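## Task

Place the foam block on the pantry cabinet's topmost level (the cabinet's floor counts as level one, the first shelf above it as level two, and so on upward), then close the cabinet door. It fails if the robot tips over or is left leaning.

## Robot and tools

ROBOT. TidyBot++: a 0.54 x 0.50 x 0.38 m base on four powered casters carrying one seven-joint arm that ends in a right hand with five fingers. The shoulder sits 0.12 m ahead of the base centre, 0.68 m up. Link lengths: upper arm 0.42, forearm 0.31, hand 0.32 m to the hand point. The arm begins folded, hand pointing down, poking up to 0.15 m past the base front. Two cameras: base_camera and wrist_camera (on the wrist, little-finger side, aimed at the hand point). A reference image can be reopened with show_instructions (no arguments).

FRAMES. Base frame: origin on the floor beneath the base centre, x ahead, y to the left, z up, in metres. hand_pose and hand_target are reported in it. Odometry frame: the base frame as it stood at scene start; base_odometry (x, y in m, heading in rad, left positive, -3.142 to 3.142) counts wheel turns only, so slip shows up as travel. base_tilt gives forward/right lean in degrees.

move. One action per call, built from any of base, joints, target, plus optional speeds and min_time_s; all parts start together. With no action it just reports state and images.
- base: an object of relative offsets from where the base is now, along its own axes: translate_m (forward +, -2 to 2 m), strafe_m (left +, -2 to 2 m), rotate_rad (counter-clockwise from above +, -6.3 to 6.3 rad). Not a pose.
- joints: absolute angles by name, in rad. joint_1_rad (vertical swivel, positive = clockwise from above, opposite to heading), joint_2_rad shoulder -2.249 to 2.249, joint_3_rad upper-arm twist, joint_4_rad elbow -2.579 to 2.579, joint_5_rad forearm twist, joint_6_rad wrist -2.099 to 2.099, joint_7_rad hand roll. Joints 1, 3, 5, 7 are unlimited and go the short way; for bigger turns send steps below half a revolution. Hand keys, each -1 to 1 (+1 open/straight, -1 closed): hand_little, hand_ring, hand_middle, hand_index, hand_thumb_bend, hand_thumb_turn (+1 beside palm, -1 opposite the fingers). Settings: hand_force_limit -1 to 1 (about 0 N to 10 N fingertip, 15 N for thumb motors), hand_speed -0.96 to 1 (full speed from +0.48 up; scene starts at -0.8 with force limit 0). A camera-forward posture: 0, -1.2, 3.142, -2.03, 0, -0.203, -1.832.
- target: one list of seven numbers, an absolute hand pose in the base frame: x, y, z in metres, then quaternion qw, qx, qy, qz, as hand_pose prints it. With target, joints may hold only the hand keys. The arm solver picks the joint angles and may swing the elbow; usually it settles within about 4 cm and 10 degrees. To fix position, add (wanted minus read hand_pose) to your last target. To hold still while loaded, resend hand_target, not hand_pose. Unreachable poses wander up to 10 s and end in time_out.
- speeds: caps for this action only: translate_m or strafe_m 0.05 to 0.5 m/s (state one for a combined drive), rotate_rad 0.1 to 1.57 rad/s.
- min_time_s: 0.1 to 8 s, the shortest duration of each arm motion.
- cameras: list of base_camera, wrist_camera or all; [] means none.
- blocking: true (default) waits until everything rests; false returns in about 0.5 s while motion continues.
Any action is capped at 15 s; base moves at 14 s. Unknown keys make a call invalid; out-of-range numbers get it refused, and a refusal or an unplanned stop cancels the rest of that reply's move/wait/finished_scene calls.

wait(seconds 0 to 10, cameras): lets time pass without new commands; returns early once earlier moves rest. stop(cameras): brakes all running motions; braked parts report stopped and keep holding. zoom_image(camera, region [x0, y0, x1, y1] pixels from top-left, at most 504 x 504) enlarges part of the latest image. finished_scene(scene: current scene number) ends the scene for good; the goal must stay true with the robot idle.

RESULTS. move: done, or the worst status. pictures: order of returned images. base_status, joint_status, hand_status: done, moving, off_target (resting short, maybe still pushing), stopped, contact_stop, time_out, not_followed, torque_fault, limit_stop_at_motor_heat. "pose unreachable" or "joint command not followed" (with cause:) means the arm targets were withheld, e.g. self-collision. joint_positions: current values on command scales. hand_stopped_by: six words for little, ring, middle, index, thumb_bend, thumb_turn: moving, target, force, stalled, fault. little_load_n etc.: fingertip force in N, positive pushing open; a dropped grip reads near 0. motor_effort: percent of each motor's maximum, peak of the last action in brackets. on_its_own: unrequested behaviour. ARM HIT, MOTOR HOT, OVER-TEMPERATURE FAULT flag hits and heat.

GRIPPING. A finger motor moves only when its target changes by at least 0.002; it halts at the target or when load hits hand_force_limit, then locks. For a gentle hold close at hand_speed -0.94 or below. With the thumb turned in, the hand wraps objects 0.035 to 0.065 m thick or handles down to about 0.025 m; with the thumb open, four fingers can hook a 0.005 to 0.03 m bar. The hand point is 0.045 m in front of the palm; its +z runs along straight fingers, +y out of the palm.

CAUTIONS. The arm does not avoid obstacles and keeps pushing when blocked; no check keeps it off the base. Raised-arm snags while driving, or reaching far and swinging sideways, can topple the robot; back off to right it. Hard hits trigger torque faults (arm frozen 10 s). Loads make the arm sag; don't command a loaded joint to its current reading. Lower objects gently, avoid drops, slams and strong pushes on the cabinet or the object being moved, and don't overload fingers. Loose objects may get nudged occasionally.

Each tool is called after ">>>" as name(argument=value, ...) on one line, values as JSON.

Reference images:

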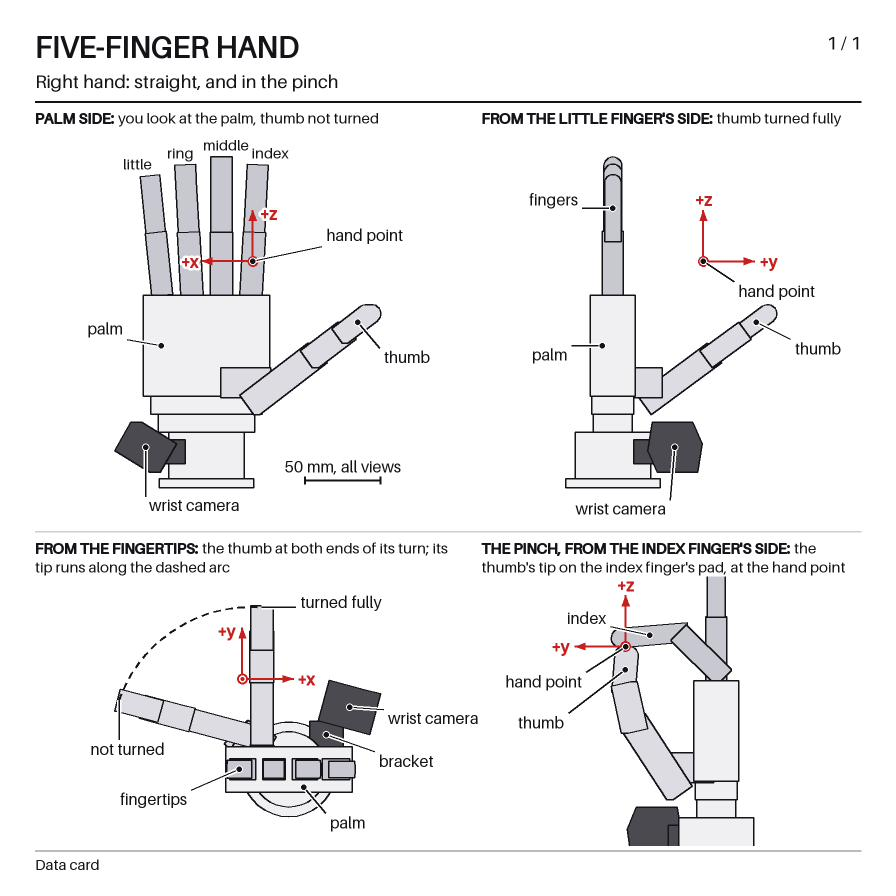

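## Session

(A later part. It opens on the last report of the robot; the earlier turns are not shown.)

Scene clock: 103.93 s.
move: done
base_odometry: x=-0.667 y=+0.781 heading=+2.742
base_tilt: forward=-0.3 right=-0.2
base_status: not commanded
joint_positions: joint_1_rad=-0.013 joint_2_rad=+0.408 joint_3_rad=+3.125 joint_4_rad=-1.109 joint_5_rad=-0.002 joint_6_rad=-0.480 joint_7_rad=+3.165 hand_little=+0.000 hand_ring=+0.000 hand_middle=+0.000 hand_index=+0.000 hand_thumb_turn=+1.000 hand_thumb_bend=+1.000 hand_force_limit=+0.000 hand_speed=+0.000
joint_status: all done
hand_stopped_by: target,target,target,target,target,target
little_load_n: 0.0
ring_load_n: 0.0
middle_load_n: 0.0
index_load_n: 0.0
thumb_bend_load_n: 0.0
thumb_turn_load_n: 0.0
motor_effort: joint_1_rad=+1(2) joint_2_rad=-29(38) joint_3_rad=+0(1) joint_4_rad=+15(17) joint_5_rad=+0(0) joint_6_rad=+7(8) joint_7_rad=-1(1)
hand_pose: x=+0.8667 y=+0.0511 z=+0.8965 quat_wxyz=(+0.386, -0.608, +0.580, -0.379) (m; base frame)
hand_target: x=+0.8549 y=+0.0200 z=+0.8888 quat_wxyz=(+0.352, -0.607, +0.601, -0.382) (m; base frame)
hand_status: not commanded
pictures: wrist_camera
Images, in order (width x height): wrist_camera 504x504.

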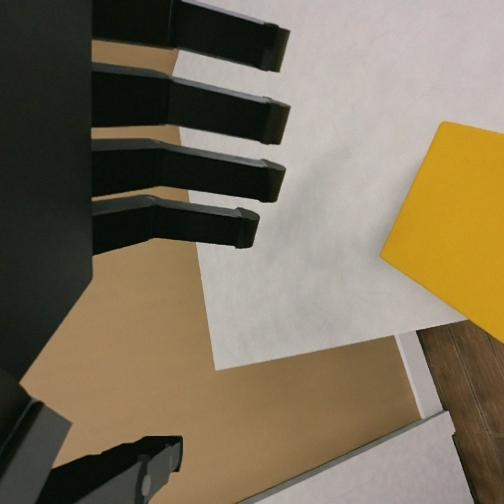

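>>> move(base={"translate_m": 0.03}, speeds={"translate_m": 0.2})

>>> move(joints={"joint_2_rad": 0.66, "joint_4_rad": -1.175, "joint_6_rad": -0.265}, min_time_s=1.5)

>>> move(base={"translate_m": -0.082}, speeds={"translate_m": 0.06})

>>> move(base={"translate_m": 0.04}, speeds={"translate_m": 0.1})

>>> move(joints={"joint_2_rad": 0.30, "joint_4_rad": -1.10, "joint_6_rad": -0.65}, cameras=["wrist_camera"])

Scene clock: 105.27 s.
move: done
base_odometry: x=-0.694 y=+0.792 heading=+2.742
base_tilt: forward=-0.3 right=-0.2
base_status: done
joint_positions: joint_1_rad=-0.013 joint_2_rad=+0.409 joint_3_rad=+3.125 joint_4_rad=-1.109 joint_5_rad=-0.002 joint_6_rad=-0.481 joint_7_rad=+3.165 hand_little=+0.000 hand_ring=+0.000 hand_middle=+0.000 hand_index=+0.000 hand_thumb_turn=+1.000 hand_thumb_bend=+1.000 hand_force_limit=+0.000 hand_speed=+0.000
joint_status: not commanded
hand_stopped_by: target,target,target,target,target,target
little_load_n: 0.0
ring_load_n: 0.0
middle_load_n: 0.0
index_load_n: 0.0
thumb_bend_load_n: 0.0
thumb_turn_load_n: -0.5
motor_effort: joint_1_rad=+1(2) joint_2_rad=-29(33) joint_3_rad=+0(1) joint_4_rad=+16(16) joint_5_rad=+0(0) joint_6_rad=+7(8) joint_7_rad=+0(1)
hand_pose: x=+0.8665 y=+0.0511 z=+0.8954 quat_wxyz=(+0.386, -0.609, +0.581, -0.379) (m; base frame)
hand_target: x=+0.8549 y=+0.0200 z=+0.8888 quat_wxyz=(+0.352, -0.607, +0.601, -0.382) (m; base frame)
hand_status: not commanded
pictures: none

Scene clock: 107.13 s.
move: done
base_odometry: x=-0.694 y=+0.792 heading=+2.742
base_tilt: forward=-0.3 right=-0.2
base_status: not commanded
joint_positions: joint_1_rad=-0.013 joint_2_rad=+0.637 joint_3_rad=+3.125 joint_4_rad=-1.139 joint_5_rad=-0.002 joint_6_rad=-0.323 joint_7_rad=+3.165 hand_little=+0.000 hand_ring=+0.000 hand_middle=+0.000 hand_index=+0.000 hand_thumb_turn=+1.000 hand_thumb_bend=+1.000 hand_force_limit=+0.000 hand_speed=+0.000
joint_status: all done
hand_stopped_by: target,target,target,target,target,target
little_load_n: 0.0
ring_load_n: 0.0
middle_load_n: -0.5
index_load_n: 0.0
thumb_bend_load_n: 0.0
thumb_turn_load_n: 0.0
motor_effort: joint_1_rad=+1(2) joint_2_rad=-34(37) joint_3_rad=+0(1) joint_4_rad=+13(16) joint_5_rad=+0(0) joint_6_rad=+7(8) joint_7_rad=+0(1)
hand_pose: x=+0.9234 y=+0.0520 z=+0.7420 quat_wxyz=(+0.356, -0.626, +0.600, -0.348) (m; base frame)
hand_target: x=+0.9280 y=+0.0246 z=+0.7165 quat_wxyz=(+0.340, -0.622, +0.605, -0.363) (m; base frame)
hand_status: not commanded
pictures: none

Scene clock: 109.00 s.
move: done
base_odometry: x=-0.619 y=+0.761 heading=+2.742
base_tilt: forward=-0.3 right=-0.2
base_status: done
joint_positions: joint_1_rad=-0.013 joint_2_rad=+0.637 joint_3_rad=+3.125 joint_4_rad=-1.139 joint_5_rad=-0.001 joint_6_rad=-0.320 joint_7_rad=+3.165 hand_little=+0.000 hand_ring=+0.000 hand_middle=+0.000 hand_index=+0.000 hand_thumb_turn=+1.000 hand_thumb_bend=+1.000 hand_force_limit=+0.000 hand_speed=+0.000
joint_status: not commanded
hand_stopped_by: target,target,target,target,target,target
little_load_n: 0.0
ring_load_n: 0.0
middle_load_n: -0.5
index_load_n: 0.0
thumb_bend_load_n: 0.0
thumb_turn_load_n: 0.0
motor_effort: joint_1_rad=+0(4) joint_2_rad=-34(36) joint_3_rad=+0(1) joint_4_rad=+14(15) joint_5_rad=+0(0) joint_6_rad=+6(8) joint_7_rad=-1(1)
hand_pose: x=+0.9239 y=+0.0516 z=+0.7419 quat_wxyz=(+0.357, -0.626, +0.599, -0.349) (m; base frame)
hand_target: x=+0.9280 y=+0.0246 z=+0.7165 quat_wxyz=(+0.340, -0.622, +0.605, -0.363) (m; base frame)
hand_status: not commanded
pictures: none

Scene clock: 109.97 s.
move: done
base_odometry: x=-0.656 y=+0.776 heading=+2.742
base_tilt: forward=-0.3 right=-0.2
base_status: done
joint_positions: joint_1_rad=-0.013 joint_2_rad=+0.638 joint_3_rad=+3.125 joint_4_rad=-1.140 joint_5_rad=-0.001 joint_6_rad=-0.317 joint_7_rad=+3.165 hand_little=+0.000 hand_ring=+0.000 hand_middle=+0.000 hand_index=+0.000 hand_thumb_turn=+1.000 hand_thumb_bend=+1.000 hand_force_limit=+0.000 hand_speed=+0.000
joint_status: not commanded
hand_stopped_by: target,target,target,target,target,target
little_load_n: 0.0
ring_load_n: 0.0
middle_load_n: 0.0
index_load_n: 0.0
thumb_bend_load_n: 0.0
thumb_turn_load_n: 0.0
motor_effort: joint_1_rad=+0(3) joint_2_rad=-34(35) joint_3_rad=+0(1) joint_4_rad=+14(16) joint_5_rad=+0(0) joint_6_rad=+7(7) joint_7_rad=+0(1)
hand_pose: x=+0.9243 y=+0.0516 z=+0.7419 quat_wxyz=(+0.357, -0.626, +0.599, -0.350) (m; base frame)
hand_target: x=+0.9280 y=+0.0246 z=+0.7165 quat_wxyz=(+0.340, -0.622, +0.605, -0.363) (m; base frame)
hand_status: not commanded
pictures: none

Scene clock: 111.73 s.
move: done
base_odometry: x=-0.656 y=+0.776 heading=+2.742
base_tilt: forward=-0.3 right=-0.2
base_status: not commanded
joint_positions: joint_1_rad=-0.013 joint_2_rad=+0.305 joint_3_rad=+3.125 joint_4_rad=-1.110 joint_5_rad=-0.001 joint_6_rad=-0.578 joint_7_rad=+3.165 hand_little=+0.000 hand_ring=+0.000 hand_middle=+0.000 hand_index=+0.000 hand_thumb_turn=+1.000 hand_thumb_bend=+1.000 hand_force_limit=+0.000 hand_speed=+0.000
joint_status: all done
hand_stopped_by: target,target,target,target,target,target
little_load_n: 0.0
ring_load_n: 0.0
middle_load_n: 0.0
index_load_n: 0.0
thumb_bend_load_n: 0.0
thumb_turn_load_n: 0.0
motor_effort: joint_1_rad=+0(2) joint_2_rad=-26(38) joint_3_rad=+0(1) joint_4_rad=+15(17) joint_5_rad=+0(0) joint_6_rad=+7(8) joint_7_rad=+0(1)
hand_pose: x=+0.8235 y=+0.0501 z=+0.9448 quat_wxyz=(+0.387, -0.608, +0.579, -0.381) (m; base frame)
hand_target: x=+0.8118 y=+0.0186 z=+0.9344 quat_wxyz=(+0.351, -0.605, +0.603, -0.383) (m; base frame)
hand_status: not commanded
pictures: wrist_camera
Images, in order (width x height): wrist_camera 504x504.

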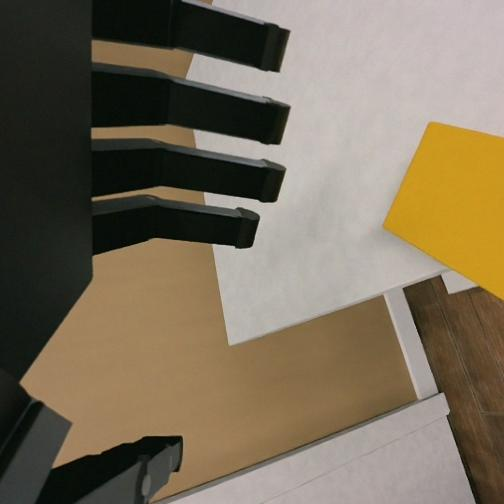

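>>> move(base={"translate_m": -0.078, "strafe_m": -0.012}, speeds={"translate_m": 0.1}, joints={"hand_little": 1, "hand_ring": 1, "hand_middle": 1, "hand_index": 1})

>>> move(joints={"joint_1_rad": 0.0, "joint_2_rad": 0.447, "joint_3_rad": 3.142, "joint_4_rad": -1.88, "joint_6_rad": 0.75, "joint_7_rad": 3.12, "hand_thumb_turn": -1}, min_time_s=2.5, cameras=["all"])

Scene clock: 114.03 s.
move: done
base_odometry: x=-0.579 y=+0.756 heading=+2.742
base_tilt: forward=-0.3 right=-0.2
base_status: done
joint_positions: joint_1_rad=-0.013 joint_2_rad=+0.305 joint_3_rad=+3.125 joint_4_rad=-1.110 joint_5_rad=-0.001 joint_6_rad=-0.582 joint_7_rad=+3.165 hand_little=+1.000 hand_ring=+1.000 hand_middle=+1.000 hand_index=+1.000 hand_thumb_turn=+1.000 hand_thumb_bend=+1.000 hand_force_limit=+0.000 hand_speed=+0.000
joint_status: all done
hand_stopped_by: target,target,target,target,target,target
little_load_n: 0.0
ring_load_n: 0.0
middle_load_n: 0.0
index_load_n: 0.0
thumb_bend_load_n: 0.0
thumb_turn_load_n: 0.0
motor_effort: joint_1_rad=+1(2) joint_2_rad=-26(29) joint_3_rad=+0(1) joint_4_rad=+15(17) joint_5_rad=+0(0) joint_6_rad=+7(8) joint_7_rad=+0(2)
hand_pose: x=+0.8228 y=+0.0500 z=+0.9440 quat_wxyz=(+0.386, -0.609, +0.580, -0.380) (m; base frame)
hand_target: x=+0.8118 y=+0.0186 z=+0.9344 quat_wxyz=(+0.351, -0.605, +0.603, -0.383) (m; base frame)
hand_status: not commanded
pictures: none

Scene clock: 117.20 s.
move: done
base_odometry: x=-0.579 y=+0.756 heading=+2.742
base_tilt: forward=-0.3 right=-0.2
base_status: not commanded
joint_positions: joint_1_rad=-0.013 joint_2_rad=+0.422 joint_3_rad=+3.125 joint_4_rad=-1.845 joint_5_rad=-0.001 joint_6_rad=+0.688 joint_7_rad=+3.165 hand_little=+1.000 hand_ring=+1.000 hand_middle=+1.000 hand_index=+1.000 hand_thumb_turn=-1.000 hand_thumb_bend=+1.000 hand_force_limit=+0.000 hand_speed=+0.000
joint_status: all done
hand_stopped_by: target,target,target,target,target,target
little_load_n: -0.5
ring_load_n: 0.0
middle_load_n: 0.0
index_load_n: 0.0
thumb_bend_load_n: 0.0
thumb_turn_load_n: 0.0
motor_effort: joint_1_rad=+1(2) joint_2_rad=-27(28) joint_3_rad=+1(2) joint_4_rad=+13(17) joint_5_rad=+0(0) joint_6_rad=+8(9) joint_7_rad=-1(2)
hand_pose: x=+0.8527 y=+0.0504 z=+0.8006 quat_wxyz=(+0.501, -0.513, +0.491, -0.495) (m; base frame)
hand_target: x=+0.8497 y=+0.0437 z=+0.7824 quat_wxyz=(+0.503, -0.517, +0.486, -0.494) (m; base frame)
hand_status: not commanded
pictures: base_camera, wrist_camera
Images, in order (width x height): base_camera 644x364, wrist_camera 504x504.

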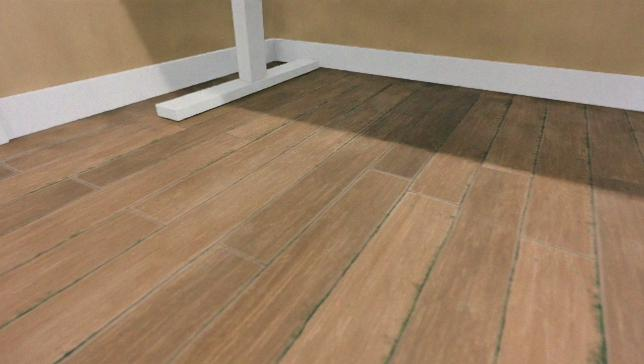

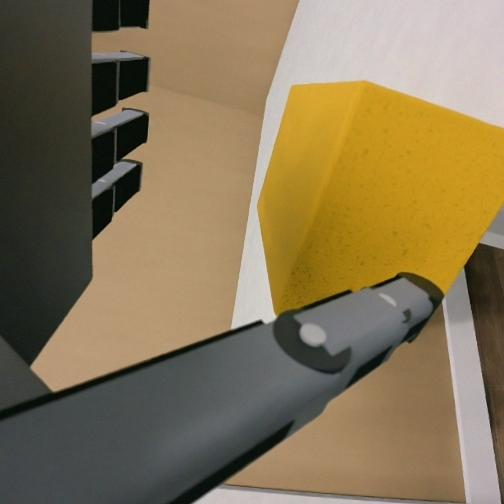

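>>> move(base={"translate_m": -0.02}, speeds={"translate_m": 0.1})

>>> move(joints={"joint_2_rad": 0.545, "joint_4_rad": -1.952, "joint_6_rad": 0.928}, min_time_s=1.5, cameras=["wrist_camera"])

Scene clock: 119.00 s.
move: done
base_odometry: x=-0.560 y=+0.749 heading=+2.742
base_tilt: forward=-0.3 right=-0.2
base_status: done
joint_positions: joint_1_rad=-0.013 joint_2_rad=+0.429 joint_3_rad=+3.125 joint_4_rad=-1.850 joint_5_rad=-0.001 joint_6_rad=+0.691 joint_7_rad=+3.165 hand_little=+1.000 hand_ring=+1.000 hand_middle=+1.000 hand_index=+1.000 hand_thumb_turn=-1.000 hand_thumb_bend=+1.000 hand_force_limit=+0.000 hand_speed=+0.000
joint_status: not commanded
hand_stopped_by: target,target,target,target,target,target
little_load_n: 0.0
ring_load_n: 0.0
middle_load_n: -0.5
index_load_n: 0.0
thumb_bend_load_n: 0.0
thumb_turn_load_n: 0.0
motor_effort: joint_1_rad=+1(3) joint_2_rad=-27(29) joint_3_rad=+0(2) joint_4_rad=+13(15) joint_5_rad=+0(0) joint_6_rad=+7(8) joint_7_rad=+0(2)
hand_pose: x=+0.8524 y=+0.0505 z=+0.7942 quat_wxyz=(+0.499, -0.515, +0.493, -0.493) (m; base frame)
hand_target: x=+0.8497 y=+0.0437 z=+0.7824 quat_wxyz=(+0.503, -0.517, +0.486, -0.494) (m; base frame)
hand_status: not commanded
pictures: none

Scene clock: 120.80 s.
move: done
base_odometry: x=-0.560 y=+0.749 heading=+2.742
base_tilt: forward=-0.3 right=-0.2
base_status: not commanded
joint_positions: joint_1_rad=-0.013 joint_2_rad=+0.519 joint_3_rad=+3.125 joint_4_rad=-1.918 joint_5_rad=-0.001 joint_6_rad=+0.867 joint_7_rad=+3.165 hand_little=+1.000 hand_ring=+1.000 hand_middle=+1.000 hand_index=+1.000 hand_thumb_turn=-1.000 hand_thumb_bend=+1.000 hand_force_limit=+0.000 hand_speed=+0.000
joint_status: all done
hand_stopped_by: target,target,target,target,target,target
little_load_n: 0.0
ring_load_n: 0.0
middle_load_n: 0.0
index_load_n: 0.0
thumb_bend_load_n: 0.0
thumb_turn_load_n: 0.0
motor_effort: joint_1_rad=+1(2) joint_2_rad=-28(29) joint_3_rad=+0(1) joint_4_rad=+11(14) joint_5_rad=+0(0) joint_6_rad=+8(9) joint_7_rad=-1(1)
hand_pose: x=+0.8521 y=+0.0502 z=+0.7474 quat_wxyz=(+0.503, -0.510, +0.489, -0.497) (m; base frame)
hand_target: x=+0.8464 y=+0.0465 z=+0.7300 quat_wxyz=(+0.508, -0.515, +0.484, -0.492) (m; base frame)
hand_status: not commanded
pictures: wrist_camera
Images, in order (width x height): wrist_camera 504x504.

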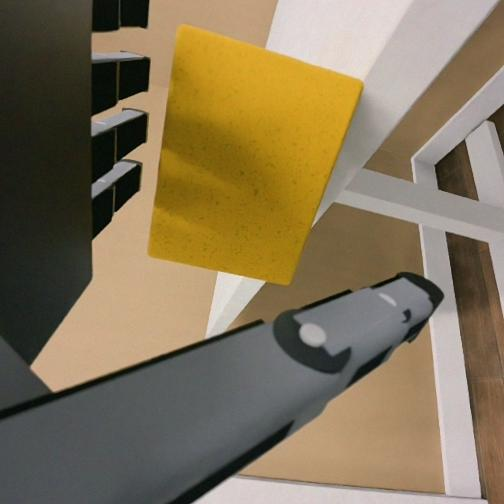

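>>> move(base={"strafe_m": -0.02}, speeds={"strafe_m": 0.1})

>>> move(joints={"joint_2_rad": 0.565, "joint_4_rad": -1.963, "joint_6_rad": 0.955}, min_time_s=1, cameras=["wrist_camera"])

Scene clock: 122.10 s.
move: done
base_odometry: x=-0.552 y=+0.767 heading=+2.741
base_tilt: forward=-0.3 right=-0.2
base_status: done
joint_positions: joint_1_rad=-0.005 joint_2_rad=+0.519 joint_3_rad=+3.127 joint_4_rad=-1.919 joint_5_rad=+0.001 joint_6_rad=+0.869 joint_7_rad=+3.165 hand_little=+1.000 hand_ring=+1.000 hand_middle=+1.000 hand_index=+1.000 hand_thumb_turn=-1.000 hand_thumb_bend=+1.000 hand_force_limit=+0.000 hand_speed=+0.000
joint_status: not commanded
hand_stopped_by: target,target,target,target,target,target
little_load_n: 0.0
ring_load_n: 0.0
middle_load_n: 0.0
index_load_n: 0.0
thumb_bend_load_n: 0.0
thumb_turn_load_n: 0.0
motor_effort: joint_1_rad=+1(7) joint_2_rad=-28(29) joint_3_rad=+0(3) joint_4_rad=+11(12) joint_5_rad=+0(1) joint_6_rad=+8(9) joint_7_rad=-1(1)
hand_pose: x=+0.8526 y=+0.0433 z=+0.7473 quat_wxyz=(+0.501, -0.508, +0.491, -0.500) (m; base frame)
hand_target: x=+0.8464 y=+0.0465 z=+0.7300 quat_wxyz=(+0.508, -0.515, +0.484, -0.492) (m; base frame)
hand_status: not commanded
pictures: none

Scene clock: 123.37 s.
move: done
base_odometry: x=-0.552 y=+0.767 heading=+2.741
base_tilt: forward=-0.3 right=-0.2
base_status: not commanded
joint_positions: joint_1_rad=-0.005 joint_2_rad=+0.536 joint_3_rad=+3.127 joint_4_rad=-1.929 joint_5_rad=+0.001 joint_6_rad=+0.894 joint_7_rad=+3.165 hand_little=+1.000 hand_ring=+1.000 hand_middle=+1.000 hand_index=+1.000 hand_thumb_turn=-1.000 hand_thumb_bend=+1.000 hand_force_limit=+0.000 hand_speed=+0.000
joint_status: all done
hand_stopped_by: target,target,target,target,target,target
little_load_n: 0.0
ring_load_n: -0.5
middle_load_n: 0.0
index_load_n: 0.0
thumb_bend_load_n: 0.0
thumb_turn_load_n: 0.0
motor_effort: joint_1_rad=+0(2) joint_2_rad=-28(29) joint_3_rad=+0(0) joint_4_rad=+10(12) joint_5_rad=+0(0) joint_6_rad=+7(9) joint_7_rad=+0(1)
hand_pose: x=+0.8521 y=+0.0433 z=+0.7378 quat_wxyz=(+0.500, -0.509, +0.491, -0.500) (m; base frame)
hand_target: x=+0.8453 y=+0.0469 z=+0.7186 quat_wxyz=(+0.508, -0.516, +0.485, -0.490) (m; base frame)
hand_status: not commanded
pictures: wrist_camera
Images, in order (width x height): wrist_camera 504x504.

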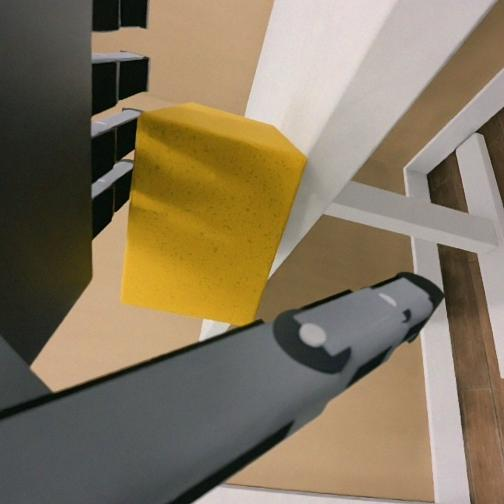

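>>> move(base={"translate_m": 0.017}, speeds={"translate_m": 0.05}, cameras=["wrist_camera"])

Scene clock: 124.50 s.
move: done
base_odometry: x=-0.568 y=+0.774 heading=+2.741
base_tilt: forward=-0.3 right=-0.2
base_status: done
joint_positions: joint_1_rad=-0.005 joint_2_rad=+0.541 joint_3_rad=+3.127 joint_4_rad=-1.931 joint_5_rad=+0.001 joint_6_rad=+0.896 joint_7_rad=+3.165 hand_little=+1.000 hand_ring=+1.000 hand_middle=+1.000 hand_index=+1.000 hand_thumb_turn=-1.000 hand_thumb_bend=+1.000 hand_force_limit=+0.000 hand_speed=+0.000
joint_status: not commanded
hand_stopped_by: target,target,target,target,target,target
little_load_n: 0.0
ring_load_n: -0.5
middle_load_n: 0.0
index_load_n: 0.0
thumb_bend_load_n: 0.0
thumb_turn_load_n: 0.0
motor_effort: joint_1_rad=+1(2) joint_2_rad=-28(31) joint_3_rad=+0(1) joint_4_rad=+11(12) joint_5_rad=+0(0) joint_6_rad=+8(10) joint_7_rad=-1(1)
hand_pose: x=+0.8518 y=+0.0433 z=+0.7340 quat_wxyz=(+0.499, -0.510, +0.492, -0.498) (m; base frame)
hand_target: x=+0.8453 y=+0.0469 z=+0.7186 quat_wxyz=(+0.508, -0.516, +0.485, -0.490) (m; base frame)
hand_status: not commanded
pictures: wrist_camera
Images, in order (width x height): wrist_camera 504x504.

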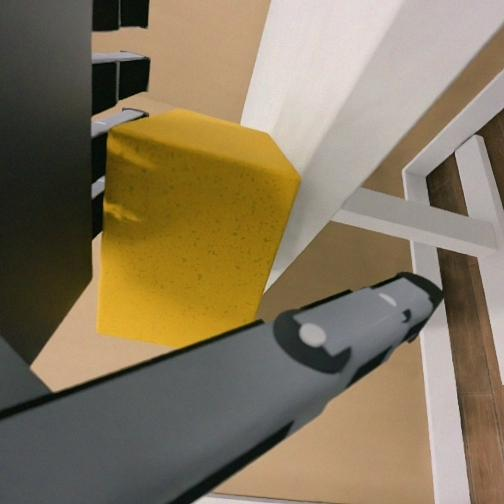

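>>> move(joints={"hand_speed": -0.9, "hand_force_limit": -0.6, "hand_thumb_bend": -0.2}, cameras=["wrist_camera"])

Scene clock: 133.57 s.
move: done
base_odometry: x=-0.568 y=+0.774 heading=+2.741
base_tilt: forward=-0.3 right=-0.2
base_status: not commanded
joint_positions: joint_1_rad=-0.005 joint_2_rad=+0.541 joint_3_rad=+3.127 joint_4_rad=-1.931 joint_5_rad=+0.001 joint_6_rad=+0.896 joint_7_rad=+3.165 hand_little=+1.000 hand_ring=+1.000 hand_middle=+1.000 hand_index=+1.000 hand_thumb_turn=-1.000 hand_thumb_bend=-0.200 hand_force_limit=-0.600 hand_speed=-0.900
joint_status: all done
hand_stopped_by: target,target,target,target,target,target
little_load_n: 0.0
ring_load_n: 0.0
middle_load_n: -0.5
index_load_n: 0.0
thumb_bend_load_n: 0.5
thumb_turn_load_n: 0.0
motor_effort: joint_1_rad=+0(2) joint_2_rad=-28(29) joint_3_rad=+0(1) joint_4_rad=+11(12) joint_5_rad=+0(0) joint_6_rad=+7(9) joint_7_rad=-1(1)
hand_pose: x=+0.8518 y=+0.0433 z=+0.7340 quat_wxyz=(+0.499, -0.510, +0.492, -0.498) (m; base frame)
hand_target: x=+0.8453 y=+0.0469 z=+0.7186 quat_wxyz=(+0.508, -0.516, +0.485, -0.490) (m; base frame)
hand_status: not commanded
pictures: wrist_camera
Images, in order (width x height): wrist_camera 504x504.

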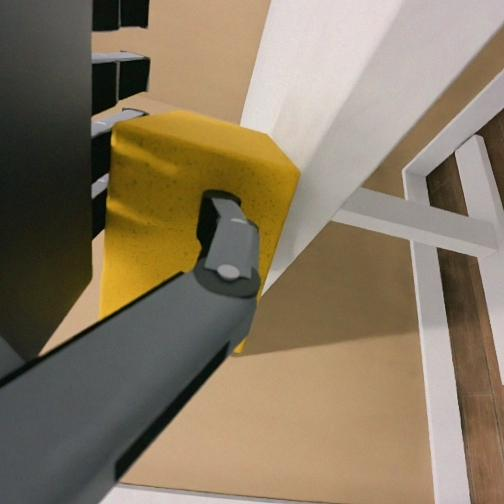

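>>> move(joints={"hand_speed": -0.3, "hand_thumb_bend": 1})

>>> move(base={"translate_m": -0.01}, speeds={"translate_m": 0.05})

>>> move(joints={"joint_2_rad": 0.525, "joint_4_rad": -1.925, "joint_6_rad": 0.83}, min_time_s=1, cameras=["wrist_camera"])

Scene clock: 136.77 s.
move: done
base_odometry: x=-0.568 y=+0.774 heading=+2.741
base_tilt: forward=-0.3 right=-0.2
base_status: not commanded
joint_positions: joint_1_rad=-0.005 joint_2_rad=+0.541 joint_3_rad=+3.127 joint_4_rad=-1.931 joint_5_rad=+0.001 joint_6_rad=+0.896 joint_7_rad=+3.165 hand_little=+1.000 hand_ring=+1.000 hand_middle=+1.000 hand_index=+1.000 hand_thumb_turn=-1.000 hand_thumb_bend=+1.000 hand_force_limit=-0.600 hand_speed=-0.300
joint_status: all done
hand_stopped_by: target,target,target,target,target,target
little_load_n: -0.5
ring_load_n: -0.5
middle_load_n: 0.0
index_load_n: 0.0
thumb_bend_load_n: 0.0
thumb_turn_load_n: 0.0
motor_effort: joint_1_rad=+1(2) joint_2_rad=-28(28) joint_3_rad=+0(1) joint_4_rad=+10(12) joint_5_rad=+0(0) joint_6_rad=+8(8) joint_7_rad=+0(1)
hand_pose: x=+0.8518 y=+0.0433 z=+0.7340 quat_wxyz=(+0.499, -0.510, +0.492, -0.498) (m; base frame)
hand_target: x=+0.8453 y=+0.0469 z=+0.7186 quat_wxyz=(+0.508, -0.516, +0.485, -0.490) (m; base frame)
hand_status: not commanded
pictures: none

Scene clock: 137.43 s.
move: done
base_odometry: x=-0.559 y=+0.770 heading=+2.741
base_tilt: forward=-0.3 right=-0.2
base_status: done
joint_positions: joint_1_rad=-0.005 joint_2_rad=+0.543 joint_3_rad=+3.127 joint_4_rad=-1.933 joint_5_rad=+0.001 joint_6_rad=+0.899 joint_7_rad=+3.165 hand_little=+1.000 hand_ring=+1.000 hand_middle=+1.000 hand_index=+1.000 hand_thumb_turn=-1.000 hand_thumb_bend=+1.000 hand_force_limit=-0.600 hand_speed=-0.300
joint_status: not commanded
hand_stopped_by: target,target,target,target,target,target
little_load_n: 0.0
ring_load_n: -0.5
middle_load_n: -0.5
index_load_n: 0.5
thumb_bend_load_n: 0.0
thumb_turn_load_n: 0.0
motor_effort: joint_1_rad=+1(3) joint_2_rad=-28(31) joint_3_rad=+0(2) joint_4_rad=+10(12) joint_5_rad=+0(1) joint_6_rad=+7(8) joint_7_rad=-1(1)
hand_pose: x=+0.8515 y=+0.0432 z=+0.7321 quat_wxyz=(+0.499, -0.510, +0.493, -0.498) (m; base frame)
hand_target: x=+0.8453 y=+0.0469 z=+0.7186 quat_wxyz=(+0.508, -0.516, +0.485, -0.490) (m; base frame)
hand_status: not commanded
pictures: none

Scene clock: 138.73 s.
move: done
base_odometry: x=-0.559 y=+0.770 heading=+2.741
base_tilt: forward=-0.3 right=-0.2
base_status: not commanded
joint_positions: joint_1_rad=-0.005 joint_2_rad=+0.542 joint_3_rad=+3.127 joint_4_rad=-1.933 joint_5_rad=+0.001 joint_6_rad=+0.896 joint_7_rad=+3.165 hand_little=+1.000 hand_ring=+1.000 hand_middle=+1.000 hand_index=+1.000 hand_thumb_turn=-1.000 hand_thumb_bend=+1.000 hand_force_limit=-0.600 hand_speed=-0.300
joint_status: all done
hand_stopped_by: target,target,target,target,target,target
little_load_n: 0.0
ring_load_n: 0.0
middle_load_n: 0.0
index_load_n: 0.0
thumb_bend_load_n: 0.0
thumb_turn_load_n: 0.0
motor_effort: joint_1_rad=+2(2) joint_2_rad=-26(29) joint_3_rad=+0(1) joint_4_rad=+10(12) joint_5_rad=+0(0) joint_6_rad=+7(9) joint_7_rad=+0(1)
hand_pose: x=+0.8513 y=+0.0432 z=+0.7320 quat_wxyz=(+0.498, -0.511, +0.493, -0.498) (m; base frame)
hand_target: x=+0.8474 y=+0.0450 z=+0.7270 quat_wxyz=(+0.494, -0.528, +0.497, -0.481) (m; base frame)
hand_status: not commanded
pictures: wrist_camera
Images, in order (width x height): wrist_camera 504x504.

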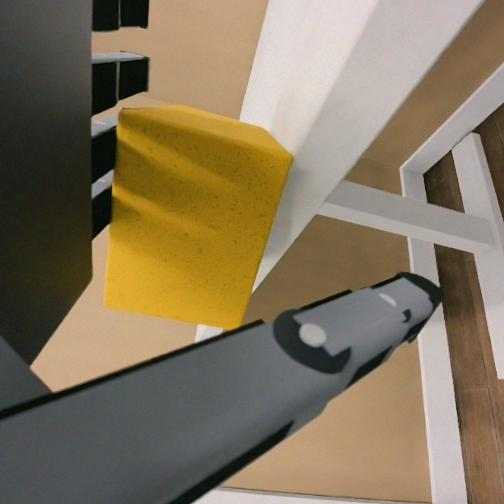

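>>> move(joints={"joint_2_rad": 0.505, "joint_4_rad": -1.89, "joint_6_rad": 0.80}, min_time_s=1, cameras=["wrist_camera"])

Scene clock: 140.23 s.
move: done
base_odometry: x=-0.559 y=+0.770 heading=+2.741
base_tilt: forward=-0.3 right=-0.2
base_status: not commanded
joint_positions: joint_1_rad=-0.005 joint_2_rad=+0.542 joint_3_rad=+3.127 joint_4_rad=-1.912 joint_5_rad=+0.001 joint_6_rad=+0.872 joint_7_rad=+3.165 hand_little=+1.000 hand_ring=+1.000 hand_middle=+1.000 hand_index=+1.000 hand_thumb_turn=-1.000 hand_thumb_bend=+1.000 hand_force_limit=-0.600 hand_speed=-0.300
joint_status: all done
hand_stopped_by: target,target,target,target,target,target
little_load_n: 0.0
ring_load_n: 0.0
middle_load_n: 0.0
index_load_n: -0.5
thumb_bend_load_n: 0.0
thumb_turn_load_n: 0.0
motor_effort: joint_1_rad=+1(2) joint_2_rad=-28(29) joint_3_rad=+0(1) joint_4_rad=+11(12) joint_5_rad=+0(0) joint_6_rad=+8(9) joint_7_rad=+0(1)
hand_pose: x=+0.8560 y=+0.0433 z=+0.7353 quat_wxyz=(+0.498, -0.511, +0.494, -0.497) (m; base frame)
hand_target: x=+0.8550 y=+0.0445 z=+0.7505 quat_wxyz=(+0.499, -0.522, +0.490, -0.488) (m; base frame)
hand_status: not commanded
pictures: wrist_camera
Images, in order (width x height): wrist_camera 504x504.

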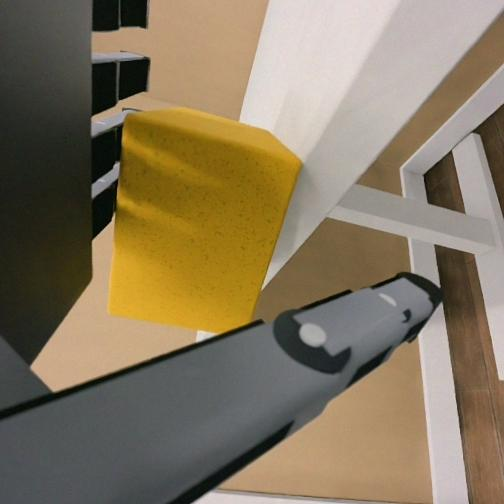

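>>> move(joints={"joint_2_rad": 0.47, "joint_4_rad": -1.885, "joint_6_rad": 0.79}, min_time_s=1, cameras=["wrist_camera"])

Scene clock: 141.60 s.
move: done
base_odometry: x=-0.559 y=+0.770 heading=+2.741
base_tilt: forward=-0.3 right=-0.2
base_status: not commanded
joint_positions: joint_1_rad=-0.005 joint_2_rad=+0.505 joint_3_rad=+3.127 joint_4_rad=-1.907 joint_5_rad=+0.001 joint_6_rad=+0.863 joint_7_rad=+3.165 hand_little=+1.000 hand_ring=+1.000 hand_middle=+1.000 hand_index=+1.000 hand_thumb_turn=-1.000 hand_thumb_bend=+1.000 hand_force_limit=-0.600 hand_speed=-0.300
joint_status: all done
hand_stopped_by: target,target,target,target,target,target
little_load_n: 0.0
ring_load_n: 0.0
middle_load_n: 0.0
index_load_n: 0.0
thumb_bend_load_n: 0.0
thumb_turn_load_n: 0.0
motor_effort: joint_1_rad=+1(2) joint_2_rad=-28(29) joint_3_rad=+0(1) joint_4_rad=+11(12) joint_5_rad=+0(0) joint_6_rad=+7(9) joint_7_rad=-1(1)
hand_pose: x=+0.8545 y=+0.0433 z=+0.7616 quat_wxyz=(+0.505, -0.503, +0.486, -0.505) (m; base frame)
hand_target: x=+0.8529 y=+0.0444 z=+0.7757 quat_wxyz=(+0.507, -0.514, +0.483, -0.496) (m; base frame)
hand_status: not commanded
pictures: wrist_camera
Images, in order (width x height): wrist_camera 504x504.

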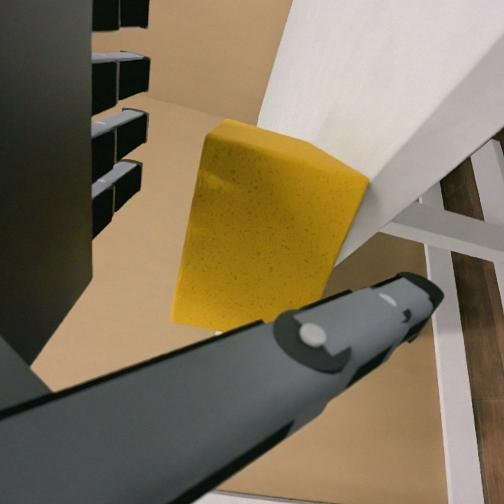

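>>> move(joints={"joint_2_rad": 0.55}, min_time_s=1, cameras=["wrist_camera"])

Scene clock: 143.10 s.
move: done
base_odometry: x=-0.559 y=+0.770 heading=+2.741
base_tilt: forward=-0.3 right=-0.2
base_status: not commanded
joint_positions: joint_1_rad=-0.005 joint_2_rad=+0.525 joint_3_rad=+3.127 joint_4_rad=-1.907 joint_5_rad=+0.001 joint_6_rad=+0.861 joint_7_rad=+3.165 hand_little=+1.000 hand_ring=+1.000 hand_middle=+1.000 hand_index=+1.000 hand_thumb_turn=-1.000 hand_thumb_bend=+1.000 hand_force_limit=-0.600 hand_speed=-0.300
joint_status: all done
hand_stopped_by: target,target,target,target,target,target
little_load_n: -0.5
ring_load_n: 0.0
middle_load_n: 0.0
index_load_n: 0.0
thumb_bend_load_n: 0.0
thumb_turn_load_n: 0.0
motor_effort: joint_1_rad=+1(2) joint_2_rad=-28(29) joint_3_rad=+0(1) joint_4_rad=+11(12) joint_5_rad=+0(0) joint_6_rad=+7(9) joint_7_rad=+0(1)
hand_pose: x=+0.8561 y=+0.0433 z=+0.7468 quat_wxyz=(+0.500, -0.509, +0.491, -0.500) (m; base frame)
hand_target: x=+0.8581 y=+0.0444 z=+0.7167 quat_wxyz=(+0.487, -0.534, +0.503, -0.475) (m; base frame)
hand_status: not commanded
pictures: wrist_camera
Images, in order (width x height): wrist_camera 504x504.

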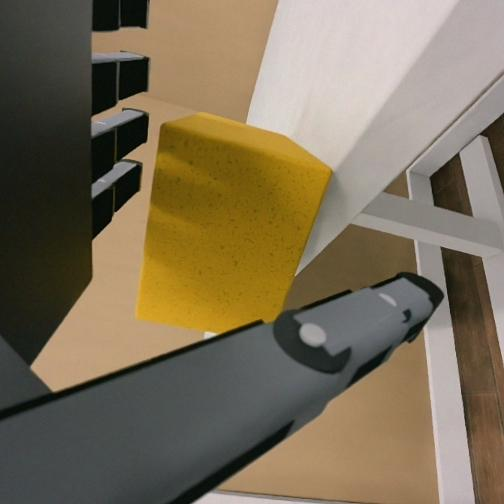

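>>> move(joints={"joint_2_rad": 0.51}, min_time_s=0.5)

>>> move(base={"translate_m": 0.024}, speeds={"translate_m": 0.05}, cameras=["wrist_camera"])

Scene clock: 162.27 s.
move: done
base_odometry: x=-0.559 y=+0.770 heading=+2.741
base_tilt: forward=-0.3 right=-0.2
base_status: not commanded
joint_positions: joint_1_rad=-0.005 joint_2_rad=+0.525 joint_3_rad=+3.127 joint_4_rad=-1.907 joint_5_rad=+0.001 joint_6_rad=+0.861 joint_7_rad=+3.165 hand_little=+1.000 hand_ring=+1.000 hand_middle=+1.000 hand_index=+1.000 hand_thumb_turn=-1.000 hand_thumb_bend=+1.000 hand_force_limit=-0.600 hand_speed=-0.300
joint_status: all done
hand_stopped_by: target,target,target,target,target,target
little_load_n: 0.0
ring_load_n: 0.0
middle_load_n: 0.0
index_load_n: 0.0
thumb_bend_load_n: 0.0
thumb_turn_load_n: 0.0
motor_effort: joint_1_rad=+1(2) joint_2_rad=-28(29) joint_3_rad=+0(1) joint_4_rad=+12(12) joint_5_rad=+0(0) joint_6_rad=+8(9) joint_7_rad=-1(1)
hand_pose: x=+0.8561 y=+0.0433 z=+0.7469 quat_wxyz=(+0.500, -0.509, +0.491, -0.500) (m; base frame)
hand_target: x=+0.8561 y=+0.0444 z=+0.7463 quat_wxyz=(+0.497, -0.524, +0.493, -0.485) (m; base frame)
hand_status: not commanded
pictures: none

Scene clock: 163.23 s.
move: done
base_odometry: x=-0.581 y=+0.780 heading=+2.741
base_tilt: forward=-0.3 right=-0.2
base_status: done
joint_positions: joint_1_rad=-0.005 joint_2_rad=+0.525 joint_3_rad=+3.127 joint_4_rad=-1.905 joint_5_rad=+0.001 joint_6_rad=+0.860 joint_7_rad=+3.165 hand_little=+1.000 hand_ring=+1.000 hand_middle=+1.000 hand_index=+1.000 hand_thumb_turn=-1.000 hand_thumb_bend=+1.000 hand_force_limit=-0.600 hand_speed=-0.300
joint_status: not commanded
hand_stopped_by: target,target,target,target,target,target
little_load_n: 0.0
ring_load_n: 0.0
middle_load_n: 0.0
index_load_n: 0.0
thumb_bend_load_n: 0.0
thumb_turn_load_n: 0.0
motor_effort: joint_1_rad=+1(2) joint_2_rad=-28(30) joint_3_rad=+0(1) joint_4_rad=+11(13) joint_5_rad=+0(0) joint_6_rad=+8(9) joint_7_rad=+0(1)
hand_pose: x=+0.8565 y=+0.0433 z=+0.7481 quat_wxyz=(+0.501, -0.508, +0.491, -0.500) (m; base frame)
hand_target: x=+0.8561 y=+0.0444 z=+0.7463 quat_wxyz=(+0.497, -0.524, +0.493, -0.485) (m; base frame)
hand_status: not commanded
pictures: wrist_camera
Images, in order (width x height): wrist_camera 504x504.

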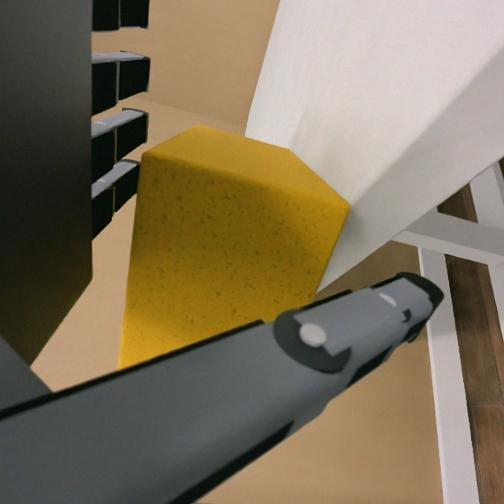

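>>> move(joints={"hand_speed": -0.9, "hand_force_limit": -0.6, "hand_thumb_bend": -0.2}, cameras=["wrist_camera"])

Scene clock: 172.27 s.
move: done
base_odometry: x=-0.581 y=+0.780 heading=+2.741
base_tilt: forward=-0.3 right=-0.2
base_status: not commanded
joint_positions: joint_1_rad=-0.005 joint_2_rad=+0.525 joint_3_rad=+3.127 joint_4_rad=-1.905 joint_5_rad=+0.001 joint_6_rad=+0.860 joint_7_rad=+3.165 hand_little=+1.000 hand_ring=+1.000 hand_middle=+1.000 hand_index=+1.000 hand_thumb_turn=-1.000 hand_thumb_bend=-0.200 hand_force_limit=-0.600 hand_speed=-0.900
joint_status: all done
hand_stopped_by: target,target,target,target,target,target
little_load_n: 0.0
ring_load_n: 0.0
middle_load_n: 0.0
index_load_n: 0.0
thumb_bend_load_n: 0.0
thumb_turn_load_n: 0.0
motor_effort: joint_1_rad=+1(2) joint_2_rad=-28(29) joint_3_rad=+0(1) joint_4_rad=+11(13) joint_5_rad=+0(0) joint_6_rad=+7(9) joint_7_rad=+0(1)
hand_pose: x=+0.8565 y=+0.0433 z=+0.7481 quat_wxyz=(+0.501, -0.508, +0.491, -0.500) (m; base frame)
hand_target: x=+0.8561 y=+0.0444 z=+0.7463 quat_wxyz=(+0.497, -0.524, +0.493, -0.485) (m; base frame)
hand_status: not commanded
pictures: wrist_camera
Images, in order (width x height): wrist_camera 504x504.

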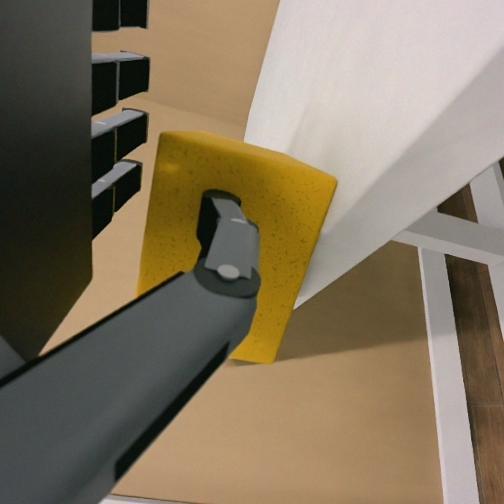

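>>> move(joints={"hand_speed": 0, "hand_thumb_bend": 1})

>>> move(base={"translate_m": -0.05, "strafe_m": 0.018}, speeds={"translate_m": 0.1})

>>> move(joints={"joint_2_rad": 0.30, "joint_4_rad": -1.10, "joint_6_rad": -0.65, "hand_thumb_turn": 1, "hand_little": 0, "hand_ring": 0, "hand_middle": 0, "hand_index": 0}, min_time_s=2, cameras=["wrist_camera"])

Scene clock: 175.67 s.
move: done
base_odometry: x=-0.581 y=+0.780 heading=+2.741
base_tilt: forward=-0.3 right=-0.2
base_status: not commanded
joint_positions: joint_1_rad=-0.005 joint_2_rad=+0.525 joint_3_rad=+3.127 joint_4_rad=-1.905 joint_5_rad=+0.001 joint_6_rad=+0.860 joint_7_rad=+3.165 hand_little=+1.000 hand_ring=+1.000 hand_middle=+1.000 hand_index=+1.000 hand_thumb_turn=-1.000 hand_thumb_bend=+1.000 hand_force_limit=-0.600 hand_speed=+0.000
joint_status: all done
hand_stopped_by: target,target,target,target,target,target
little_load_n: 0.0
ring_load_n: 0.0
middle_load_n: -0.5
index_load_n: -0.5
thumb_bend_load_n: 0.0
thumb_turn_load_n: 0.0
motor_effort: joint_1_rad=+1(1) joint_2_rad=-28(28) joint_3_rad=+0(0) joint_4_rad=+11(12) joint_5_rad=+0(0) joint_6_rad=+9(9) joint_7_rad=-1(1)
hand_pose: x=+0.8565 y=+0.0433 z=+0.7481 quat_wxyz=(+0.501, -0.508, +0.491, -0.500) (m; base frame)
hand_target: x=+0.8561 y=+0.0444 z=+0.7463 quat_wxyz=(+0.497, -0.524, +0.493, -0.485) (m; base frame)
hand_status: not commanded
pictures: none

Scene clock: 176.70 s.
move: done
base_odometry: x=-0.542 y=+0.744 heading=+2.741
base_tilt: forward=-0.3 right=-0.2
base_status: done
joint_positions: joint_1_rad=-0.005 joint_2_rad=+0.524 joint_3_rad=+3.128 joint_4_rad=-1.902 joint_5_rad=+0.002 joint_6_rad=+0.860 joint_7_rad=+3.165 hand_little=+1.000 hand_ring=+1.000 hand_middle=+1.000 hand_index=+1.000 hand_thumb_turn=-1.000 hand_thumb_bend=+1.000 hand_force_limit=-0.600 hand_speed=+0.000
joint_status: not commanded
hand_stopped_by: target,target,target,target,target,target
little_load_n: 0.0
ring_load_n: 0.0
middle_load_n: 0.0
index_load_n: 0.0
thumb_bend_load_n: 0.0
thumb_turn_load_n: 0.0
motor_effort: joint_1_rad=+1(5) joint_2_rad=-28(30) joint_3_rad=+0(2) joint_4_rad=+11(12) joint_5_rad=+0(1) joint_6_rad=+7(9) joint_7_rad=-1(1)
hand_pose: x=+0.8572 y=+0.0431 z=+0.7498 quat_wxyz=(+0.501, -0.508, +0.490, -0.501) (m; base frame)
hand_target: x=+0.8561 y=+0.0444 z=+0.7463 quat_wxyz=(+0.497, -0.524, +0.493, -0.485) (m; base frame)
hand_status: not commanded
pictures: none

Scene clock: 179.40 s.
move: off_target
base_odometry: x=-0.542 y=+0.744 heading=+2.741
base_tilt: forward=-0.3 right=-0.2
base_status: not commanded
joint_positions: joint_1_rad=-0.005 joint_2_rad=+0.325 joint_3_rad=+3.128 joint_4_rad=-1.119 joint_5_rad=+0.002 joint_6_rad=-0.577 joint_7_rad=+3.164 hand_little=+0.000 hand_ring=+0.642 hand_middle=+0.738 hand_index=+0.735 hand_thumb_turn=+1.000 hand_thumb_bend=+1.000 hand_force_limit=-0.600 hand_speed=+0.000
joint_status: hand_ring off_target (ended at +0.642, target +0.000); hand_middle off_target (ended at +0.738, target +0.000); hand_index off_target (ended at +0.735, target +0.000); the others done
hand_stopped_by: target,force,force,force,target,target
little_load_n: 0.0
ring_load_n: 0.0
middle_load_n: 0.0
index_load_n: 0.0
thumb_bend_load_n: 0.0
thumb_turn_load_n: 0.0
motor_effort: joint_1_rad=+0(3) joint_2_rad=-27(31) joint_3_rad=+0(1) joint_4_rad=+15(16) joint_5_rad=+0(1) joint_6_rad=+7(9) joint_7_rad=+0(1)
hand_pose: x=+0.8279 y=+0.0420 z=+0.9254 quat_wxyz=(+0.376, -0.610, +0.587, -0.376) (m; base frame)
hand_target: x=+0.8118 y=+0.0186 z=+0.9344 quat_wxyz=(+0.351, -0.605, +0.603, -0.383) (m; base frame)
hand_status: not commanded
pictures: wrist_camera
Images, in order (width x height): wrist_camera 504x504.

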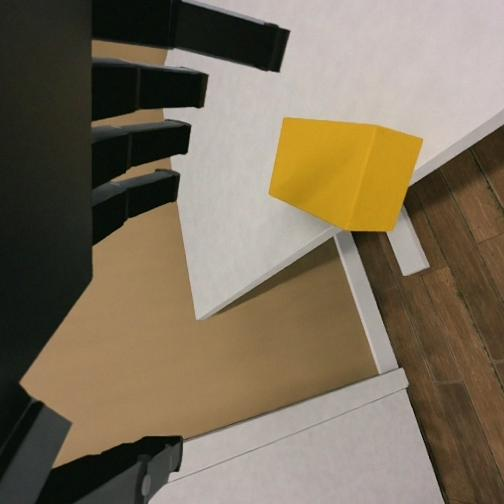

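>>> move(base={"translate_m": 0.17, "strafe_m": 0.02}, speeds={"translate_m": 0.2}, joints={"hand_force_limit": 0, "hand_little": -0.002, "hand_ring": 0, "hand_middle": 0, "hand_index": 0})

>>> move(joints={"joint_2_rad": 0.66, "joint_4_rad": -1.175, "joint_6_rad": -0.265}, min_time_s=2)

>>> move(base={"translate_m": -0.082}, speeds={"translate_m": 0.06})

>>> move(base={"translate_m": 0.04}, speeds={"translate_m": 0.1})

>>> move(joints={"joint_2_rad": 0.30, "joint_4_rad": -1.10, "joint_6_rad": -0.65}, min_time_s=1.5, cameras=["wrist_camera"])

Scene clock: 182.17 s.
move: off_target
base_odometry: x=-0.706 y=+0.792 heading=+2.741
base_tilt: forward=-0.3 right=-0.2
base_status: done
joint_positions: joint_1_rad=-0.005 joint_2_rad=+0.319 joint_3_rad=+3.128 joint_4_rad=-1.119 joint_5_rad=+0.002 joint_6_rad=-0.581 joint_7_rad=+3.164 hand_little=-0.002 hand_ring=+0.642 hand_middle=+0.738 hand_index=+0.735 hand_thumb_turn=+1.000 hand_thumb_bend=+1.000 hand_force_limit=+0.000 hand_speed=+0.000
joint_status: hand_ring off_target (ended at +0.642, target +0.000); hand_middle off_target (ended at +0.738, target +0.000); hand_index off_target (ended at +0.735, target +0.000); the others done
hand_stopped_by: target,force,force,force,target,target
little_load_n: 0.0
ring_load_n: 0.0
middle_load_n: 0.0
index_load_n: 0.0
thumb_bend_load_n: 0.0
thumb_turn_load_n: -0.5
motor_effort: joint_1_rad=+1(2) joint_2_rad=-26(29) joint_3_rad=+0(1) joint_4_rad=+15(16) joint_5_rad=+0(0) joint_6_rad=+7(8) joint_7_rad=-1(2)
hand_pose: x=+0.8257 y=+0.0420 z=+0.9291 quat_wxyz=(+0.376, -0.610, +0.587, -0.377) (m; base frame)
hand_target: x=+0.8118 y=+0.0186 z=+0.9344 quat_wxyz=(+0.351, -0.605, +0.603, -0.383) (m; base frame)
hand_status: not commanded
pictures: none

Scene clock: 184.80 s.
move: done
base_odometry: x=-0.706 y=+0.792 heading=+2.741
base_tilt: forward=-0.3 right=-0.2
base_status: not commanded
joint_positions: joint_1_rad=-0.005 joint_2_rad=+0.641 joint_3_rad=+3.128 joint_4_rad=-1.140 joint_5_rad=+0.002 joint_6_rad=-0.324 joint_7_rad=+3.164 hand_little=-0.002 hand_ring=+0.642 hand_middle=+0.738 hand_index=+0.735 hand_thumb_turn=+1.000 hand_thumb_bend=+1.000 hand_force_limit=+0.000 hand_speed=+0.000
joint_status: all done
hand_stopped_by: target,force,force,force,target,target
little_load_n: 0.0
ring_load_n: 0.0
middle_load_n: 0.0
index_load_n: 0.0
thumb_bend_load_n: 0.0
thumb_turn_load_n: 0.0
motor_effort: joint_1_rad=+1(2) joint_2_rad=-34(37) joint_3_rad=+0(1) joint_4_rad=+14(17) joint_5_rad=+0(0) joint_6_rad=+6(8) joint_7_rad=+0(1)
hand_pose: x=+0.9234 y=+0.0428 z=+0.7375 quat_wxyz=(+0.351, -0.625, +0.603, -0.349) (m; base frame)
hand_target: x=+0.9280 y=+0.0247 z=+0.7165 quat_wxyz=(+0.340, -0.622, +0.605, -0.363) (m; base frame)
hand_status: not commanded
pictures: none

Scene clock: 186.67 s.
move: done
base_odometry: x=-0.631 y=+0.760 heading=+2.741
base_tilt: forward=-0.3 right=-0.2
base_status: done
joint_positions: joint_1_rad=-0.005 joint_2_rad=+0.642 joint_3_rad=+3.128 joint_4_rad=-1.140 joint_5_rad=+0.002 joint_6_rad=-0.323 joint_7_rad=+3.164 hand_little=-0.002 hand_ring=+0.642 hand_middle=+0.738 hand_index=+0.735 hand_thumb_turn=+1.000 hand_thumb_bend=+1.000 hand_force_limit=+0.000 hand_speed=+0.000
joint_status: not commanded
hand_stopped_by: target,force,force,force,target,target
little_load_n: 0.0
ring_load_n: 0.0
middle_load_n: 0.0
index_load_n: 0.0
thumb_bend_load_n: 0.0
thumb_turn_load_n: 0.0
motor_effort: joint_1_rad=+1(3) joint_2_rad=-34(37) joint_3_rad=+0(2) joint_4_rad=+14(16) joint_5_rad=+0(0) joint_6_rad=+7(8) joint_7_rad=-1(1)
hand_pose: x=+0.9238 y=+0.0428 z=+0.7370 quat_wxyz=(+0.351, -0.625, +0.603, -0.350) (m; base frame)
hand_target: x=+0.9280 y=+0.0247 z=+0.7165 quat_wxyz=(+0.340, -0.622, +0.605, -0.363) (m; base frame)
hand_status: not commanded
pictures: none

Scene clock: 187.63 s.
move: done
base_odometry: x=-0.668 y=+0.775 heading=+2.741
base_tilt: forward=-0.3 right=-0.2
base_status: done
joint_positions: joint_1_rad=-0.005 joint_2_rad=+0.643 joint_3_rad=+3.128 joint_4_rad=-1.141 joint_5_rad=+0.002 joint_6_rad=-0.321 joint_7_rad=+3.164 hand_little=-0.002 hand_ring=+0.642 hand_middle=+0.738 hand_index=+0.735 hand_thumb_turn=+1.000 hand_thumb_bend=+1.000 hand_force_limit=+0.000 hand_speed=+0.000
joint_status: not commanded
hand_stopped_by: target,force,force,force,target,target
little_load_n: 0.0
ring_load_n: 0.0
middle_load_n: 0.0
index_load_n: 0.0
thumb_bend_load_n: 0.0
thumb_turn_load_n: 0.0
motor_effort: joint_1_rad=+2(3) joint_2_rad=-34(37) joint_3_rad=+0(1) joint_4_rad=+15(16) joint_5_rad=+0(0) joint_6_rad=+7(8) joint_7_rad=-1(1)
hand_pose: x=+0.9240 y=+0.0428 z=+0.7362 quat_wxyz=(+0.351, -0.625, +0.603, -0.349) (m; base frame)
hand_target: x=+0.9280 y=+0.0247 z=+0.7165 quat_wxyz=(+0.340, -0.622, +0.605, -0.363) (m; base frame)
hand_status: not commanded
pictures: none

Scene clock: 189.77 s.
move: done
base_odometry: x=-0.668 y=+0.775 heading=+2.741
base_tilt: forward=-0.3 right=-0.2
base_status: not commanded
joint_positions: joint_1_rad=-0.005 joint_2_rad=+0.319 joint_3_rad=+3.128 joint_4_rad=-1.117 joint_5_rad=+0.002 joint_6_rad=-0.579 joint_7_rad=+3.164 hand_little=-0.002 hand_ring=+0.642 hand_middle=+0.738 hand_index=+0.735 hand_thumb_turn=+1.000 hand_thumb_bend=+1.000 hand_force_limit=+0.000 hand_speed=+0.000
joint_status: all done
hand_stopped_by: target,force,force,force,target,target
little_load_n: 0.0
ring_load_n: 0.0
middle_load_n: 0.0
index_load_n: 0.0
thumb_bend_load_n: 0.0
thumb_turn_load_n: -0.5
motor_effort: joint_1_rad=+1(2) joint_2_rad=-26(37) joint_3_rad=+0(1) joint_4_rad=+15(16) joint_5_rad=+0(0) joint_6_rad=+6(8) joint_7_rad=+0(1)
hand_pose: x=+0.8265 y=+0.0420 z=+0.9303 quat_wxyz=(+0.377, -0.609, +0.586, -0.378) (m; base frame)
hand_target: x=+0.8118 y=+0.0186 z=+0.9344 quat_wxyz=(+0.351, -0.605, +0.603, -0.383) (m; base frame)
hand_status: not commanded
pictures: wrist_camera
Images, in order (width x height): wrist_camera 504x504.

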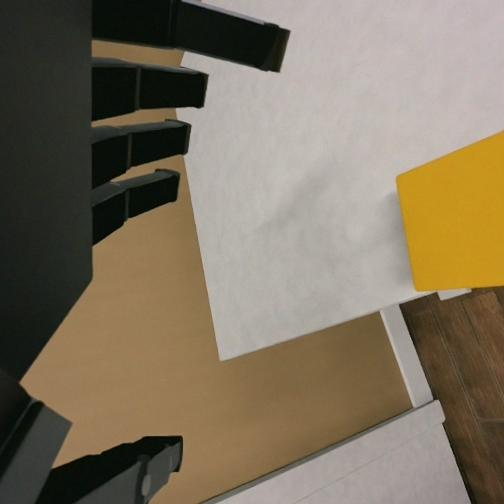

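>>> move(base={"translate_m": -0.25, "strafe_m": 0.087}, speeds={"translate_m": 0.2}, joints={"hand_little": 1, "hand_ring": 1, "hand_middle": 1, "hand_index": 1})

>>> move(joints={"joint_2_rad": 0.66, "joint_4_rad": -1.175, "joint_6_rad": -0.265}, min_time_s=2, cameras=["wrist_camera"])

Scene clock: 192.97 s.
move: done
base_odometry: x=-0.471 y=+0.597 heading=+2.741
base_tilt: forward=-0.3 right=-0.2
base_status: done
joint_positions: joint_1_rad=-0.005 joint_2_rad=+0.314 joint_3_rad=+3.128 joint_4_rad=-1.116 joint_5_rad=+0.002 joint_6_rad=-0.582 joint_7_rad=+3.164 hand_little=+1.000 hand_ring=+1.000 hand_middle=+1.000 hand_index=+1.000 hand_thumb_turn=+1.000 hand_thumb_bend=+1.000 hand_force_limit=+0.000 hand_speed=+0.000
joint_status: all done
hand_stopped_by: target,target,target,target,target,target
little_load_n: 0.0
ring_load_n: 0.0
middle_load_n: 0.0
index_load_n: 0.0
thumb_bend_load_n: 0.0
thumb_turn_load_n: -0.5
motor_effort: joint_1_rad=+1(3) joint_2_rad=-26(33) joint_3_rad=+0(1) joint_4_rad=+15(17) joint_5_rad=+0(0) joint_6_rad=+8(8) joint_7_rad=+0(1)
hand_pose: x=+0.8247 y=+0.0420 z=+0.9336 quat_wxyz=(+0.378, -0.609, +0.586, -0.379) (m; base frame)
hand_target: x=+0.8118 y=+0.0186 z=+0.9344 quat_wxyz=(+0.351, -0.605, +0.603, -0.383) (m; base frame)
hand_status: not commanded
pictures: none

Scene clock: 195.60 s.
move: done
base_odometry: x=-0.471 y=+0.597 heading=+2.741
base_tilt: forward=-0.3 right=-0.2
base_status: not commanded
joint_positions: joint_1_rad=-0.005 joint_2_rad=+0.641 joint_3_rad=+3.128 joint_4_rad=-1.140 joint_5_rad=+0.002 joint_6_rad=-0.324 joint_7_rad=+3.164 hand_little=+1.000 hand_ring=+1.000 hand_middle=+1.000 hand_index=+1.000 hand_thumb_turn=+1.000 hand_thumb_bend=+1.000 hand_force_limit=+0.000 hand_speed=+0.000
joint_status: all done
hand_stopped_by: target,target,target,target,target,target
little_load_n: 0.0
ring_load_n: 0.0
middle_load_n: 0.0
index_load_n: 0.0
thumb_bend_load_n: 0.0
thumb_turn_load_n: -0.5
motor_effort: joint_1_rad=+1(2) joint_2_rad=-35(37) joint_3_rad=+0(1) joint_4_rad=+14(16) joint_5_rad=+0(0) joint_6_rad=+7(8) joint_7_rad=-1(1)
hand_pose: x=+0.9234 y=+0.0428 z=+0.7375 quat_wxyz=(+0.351, -0.625, +0.603, -0.349) (m; base frame)
hand_target: x=+0.9280 y=+0.0247 z=+0.7165 quat_wxyz=(+0.340, -0.622, +0.605, -0.363) (m; base frame)
hand_status: not commanded
pictures: wrist_camera
Images, in order (width x height): wrist_camera 504x504.

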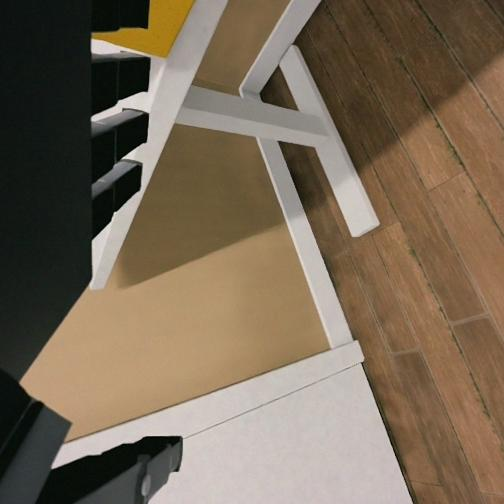

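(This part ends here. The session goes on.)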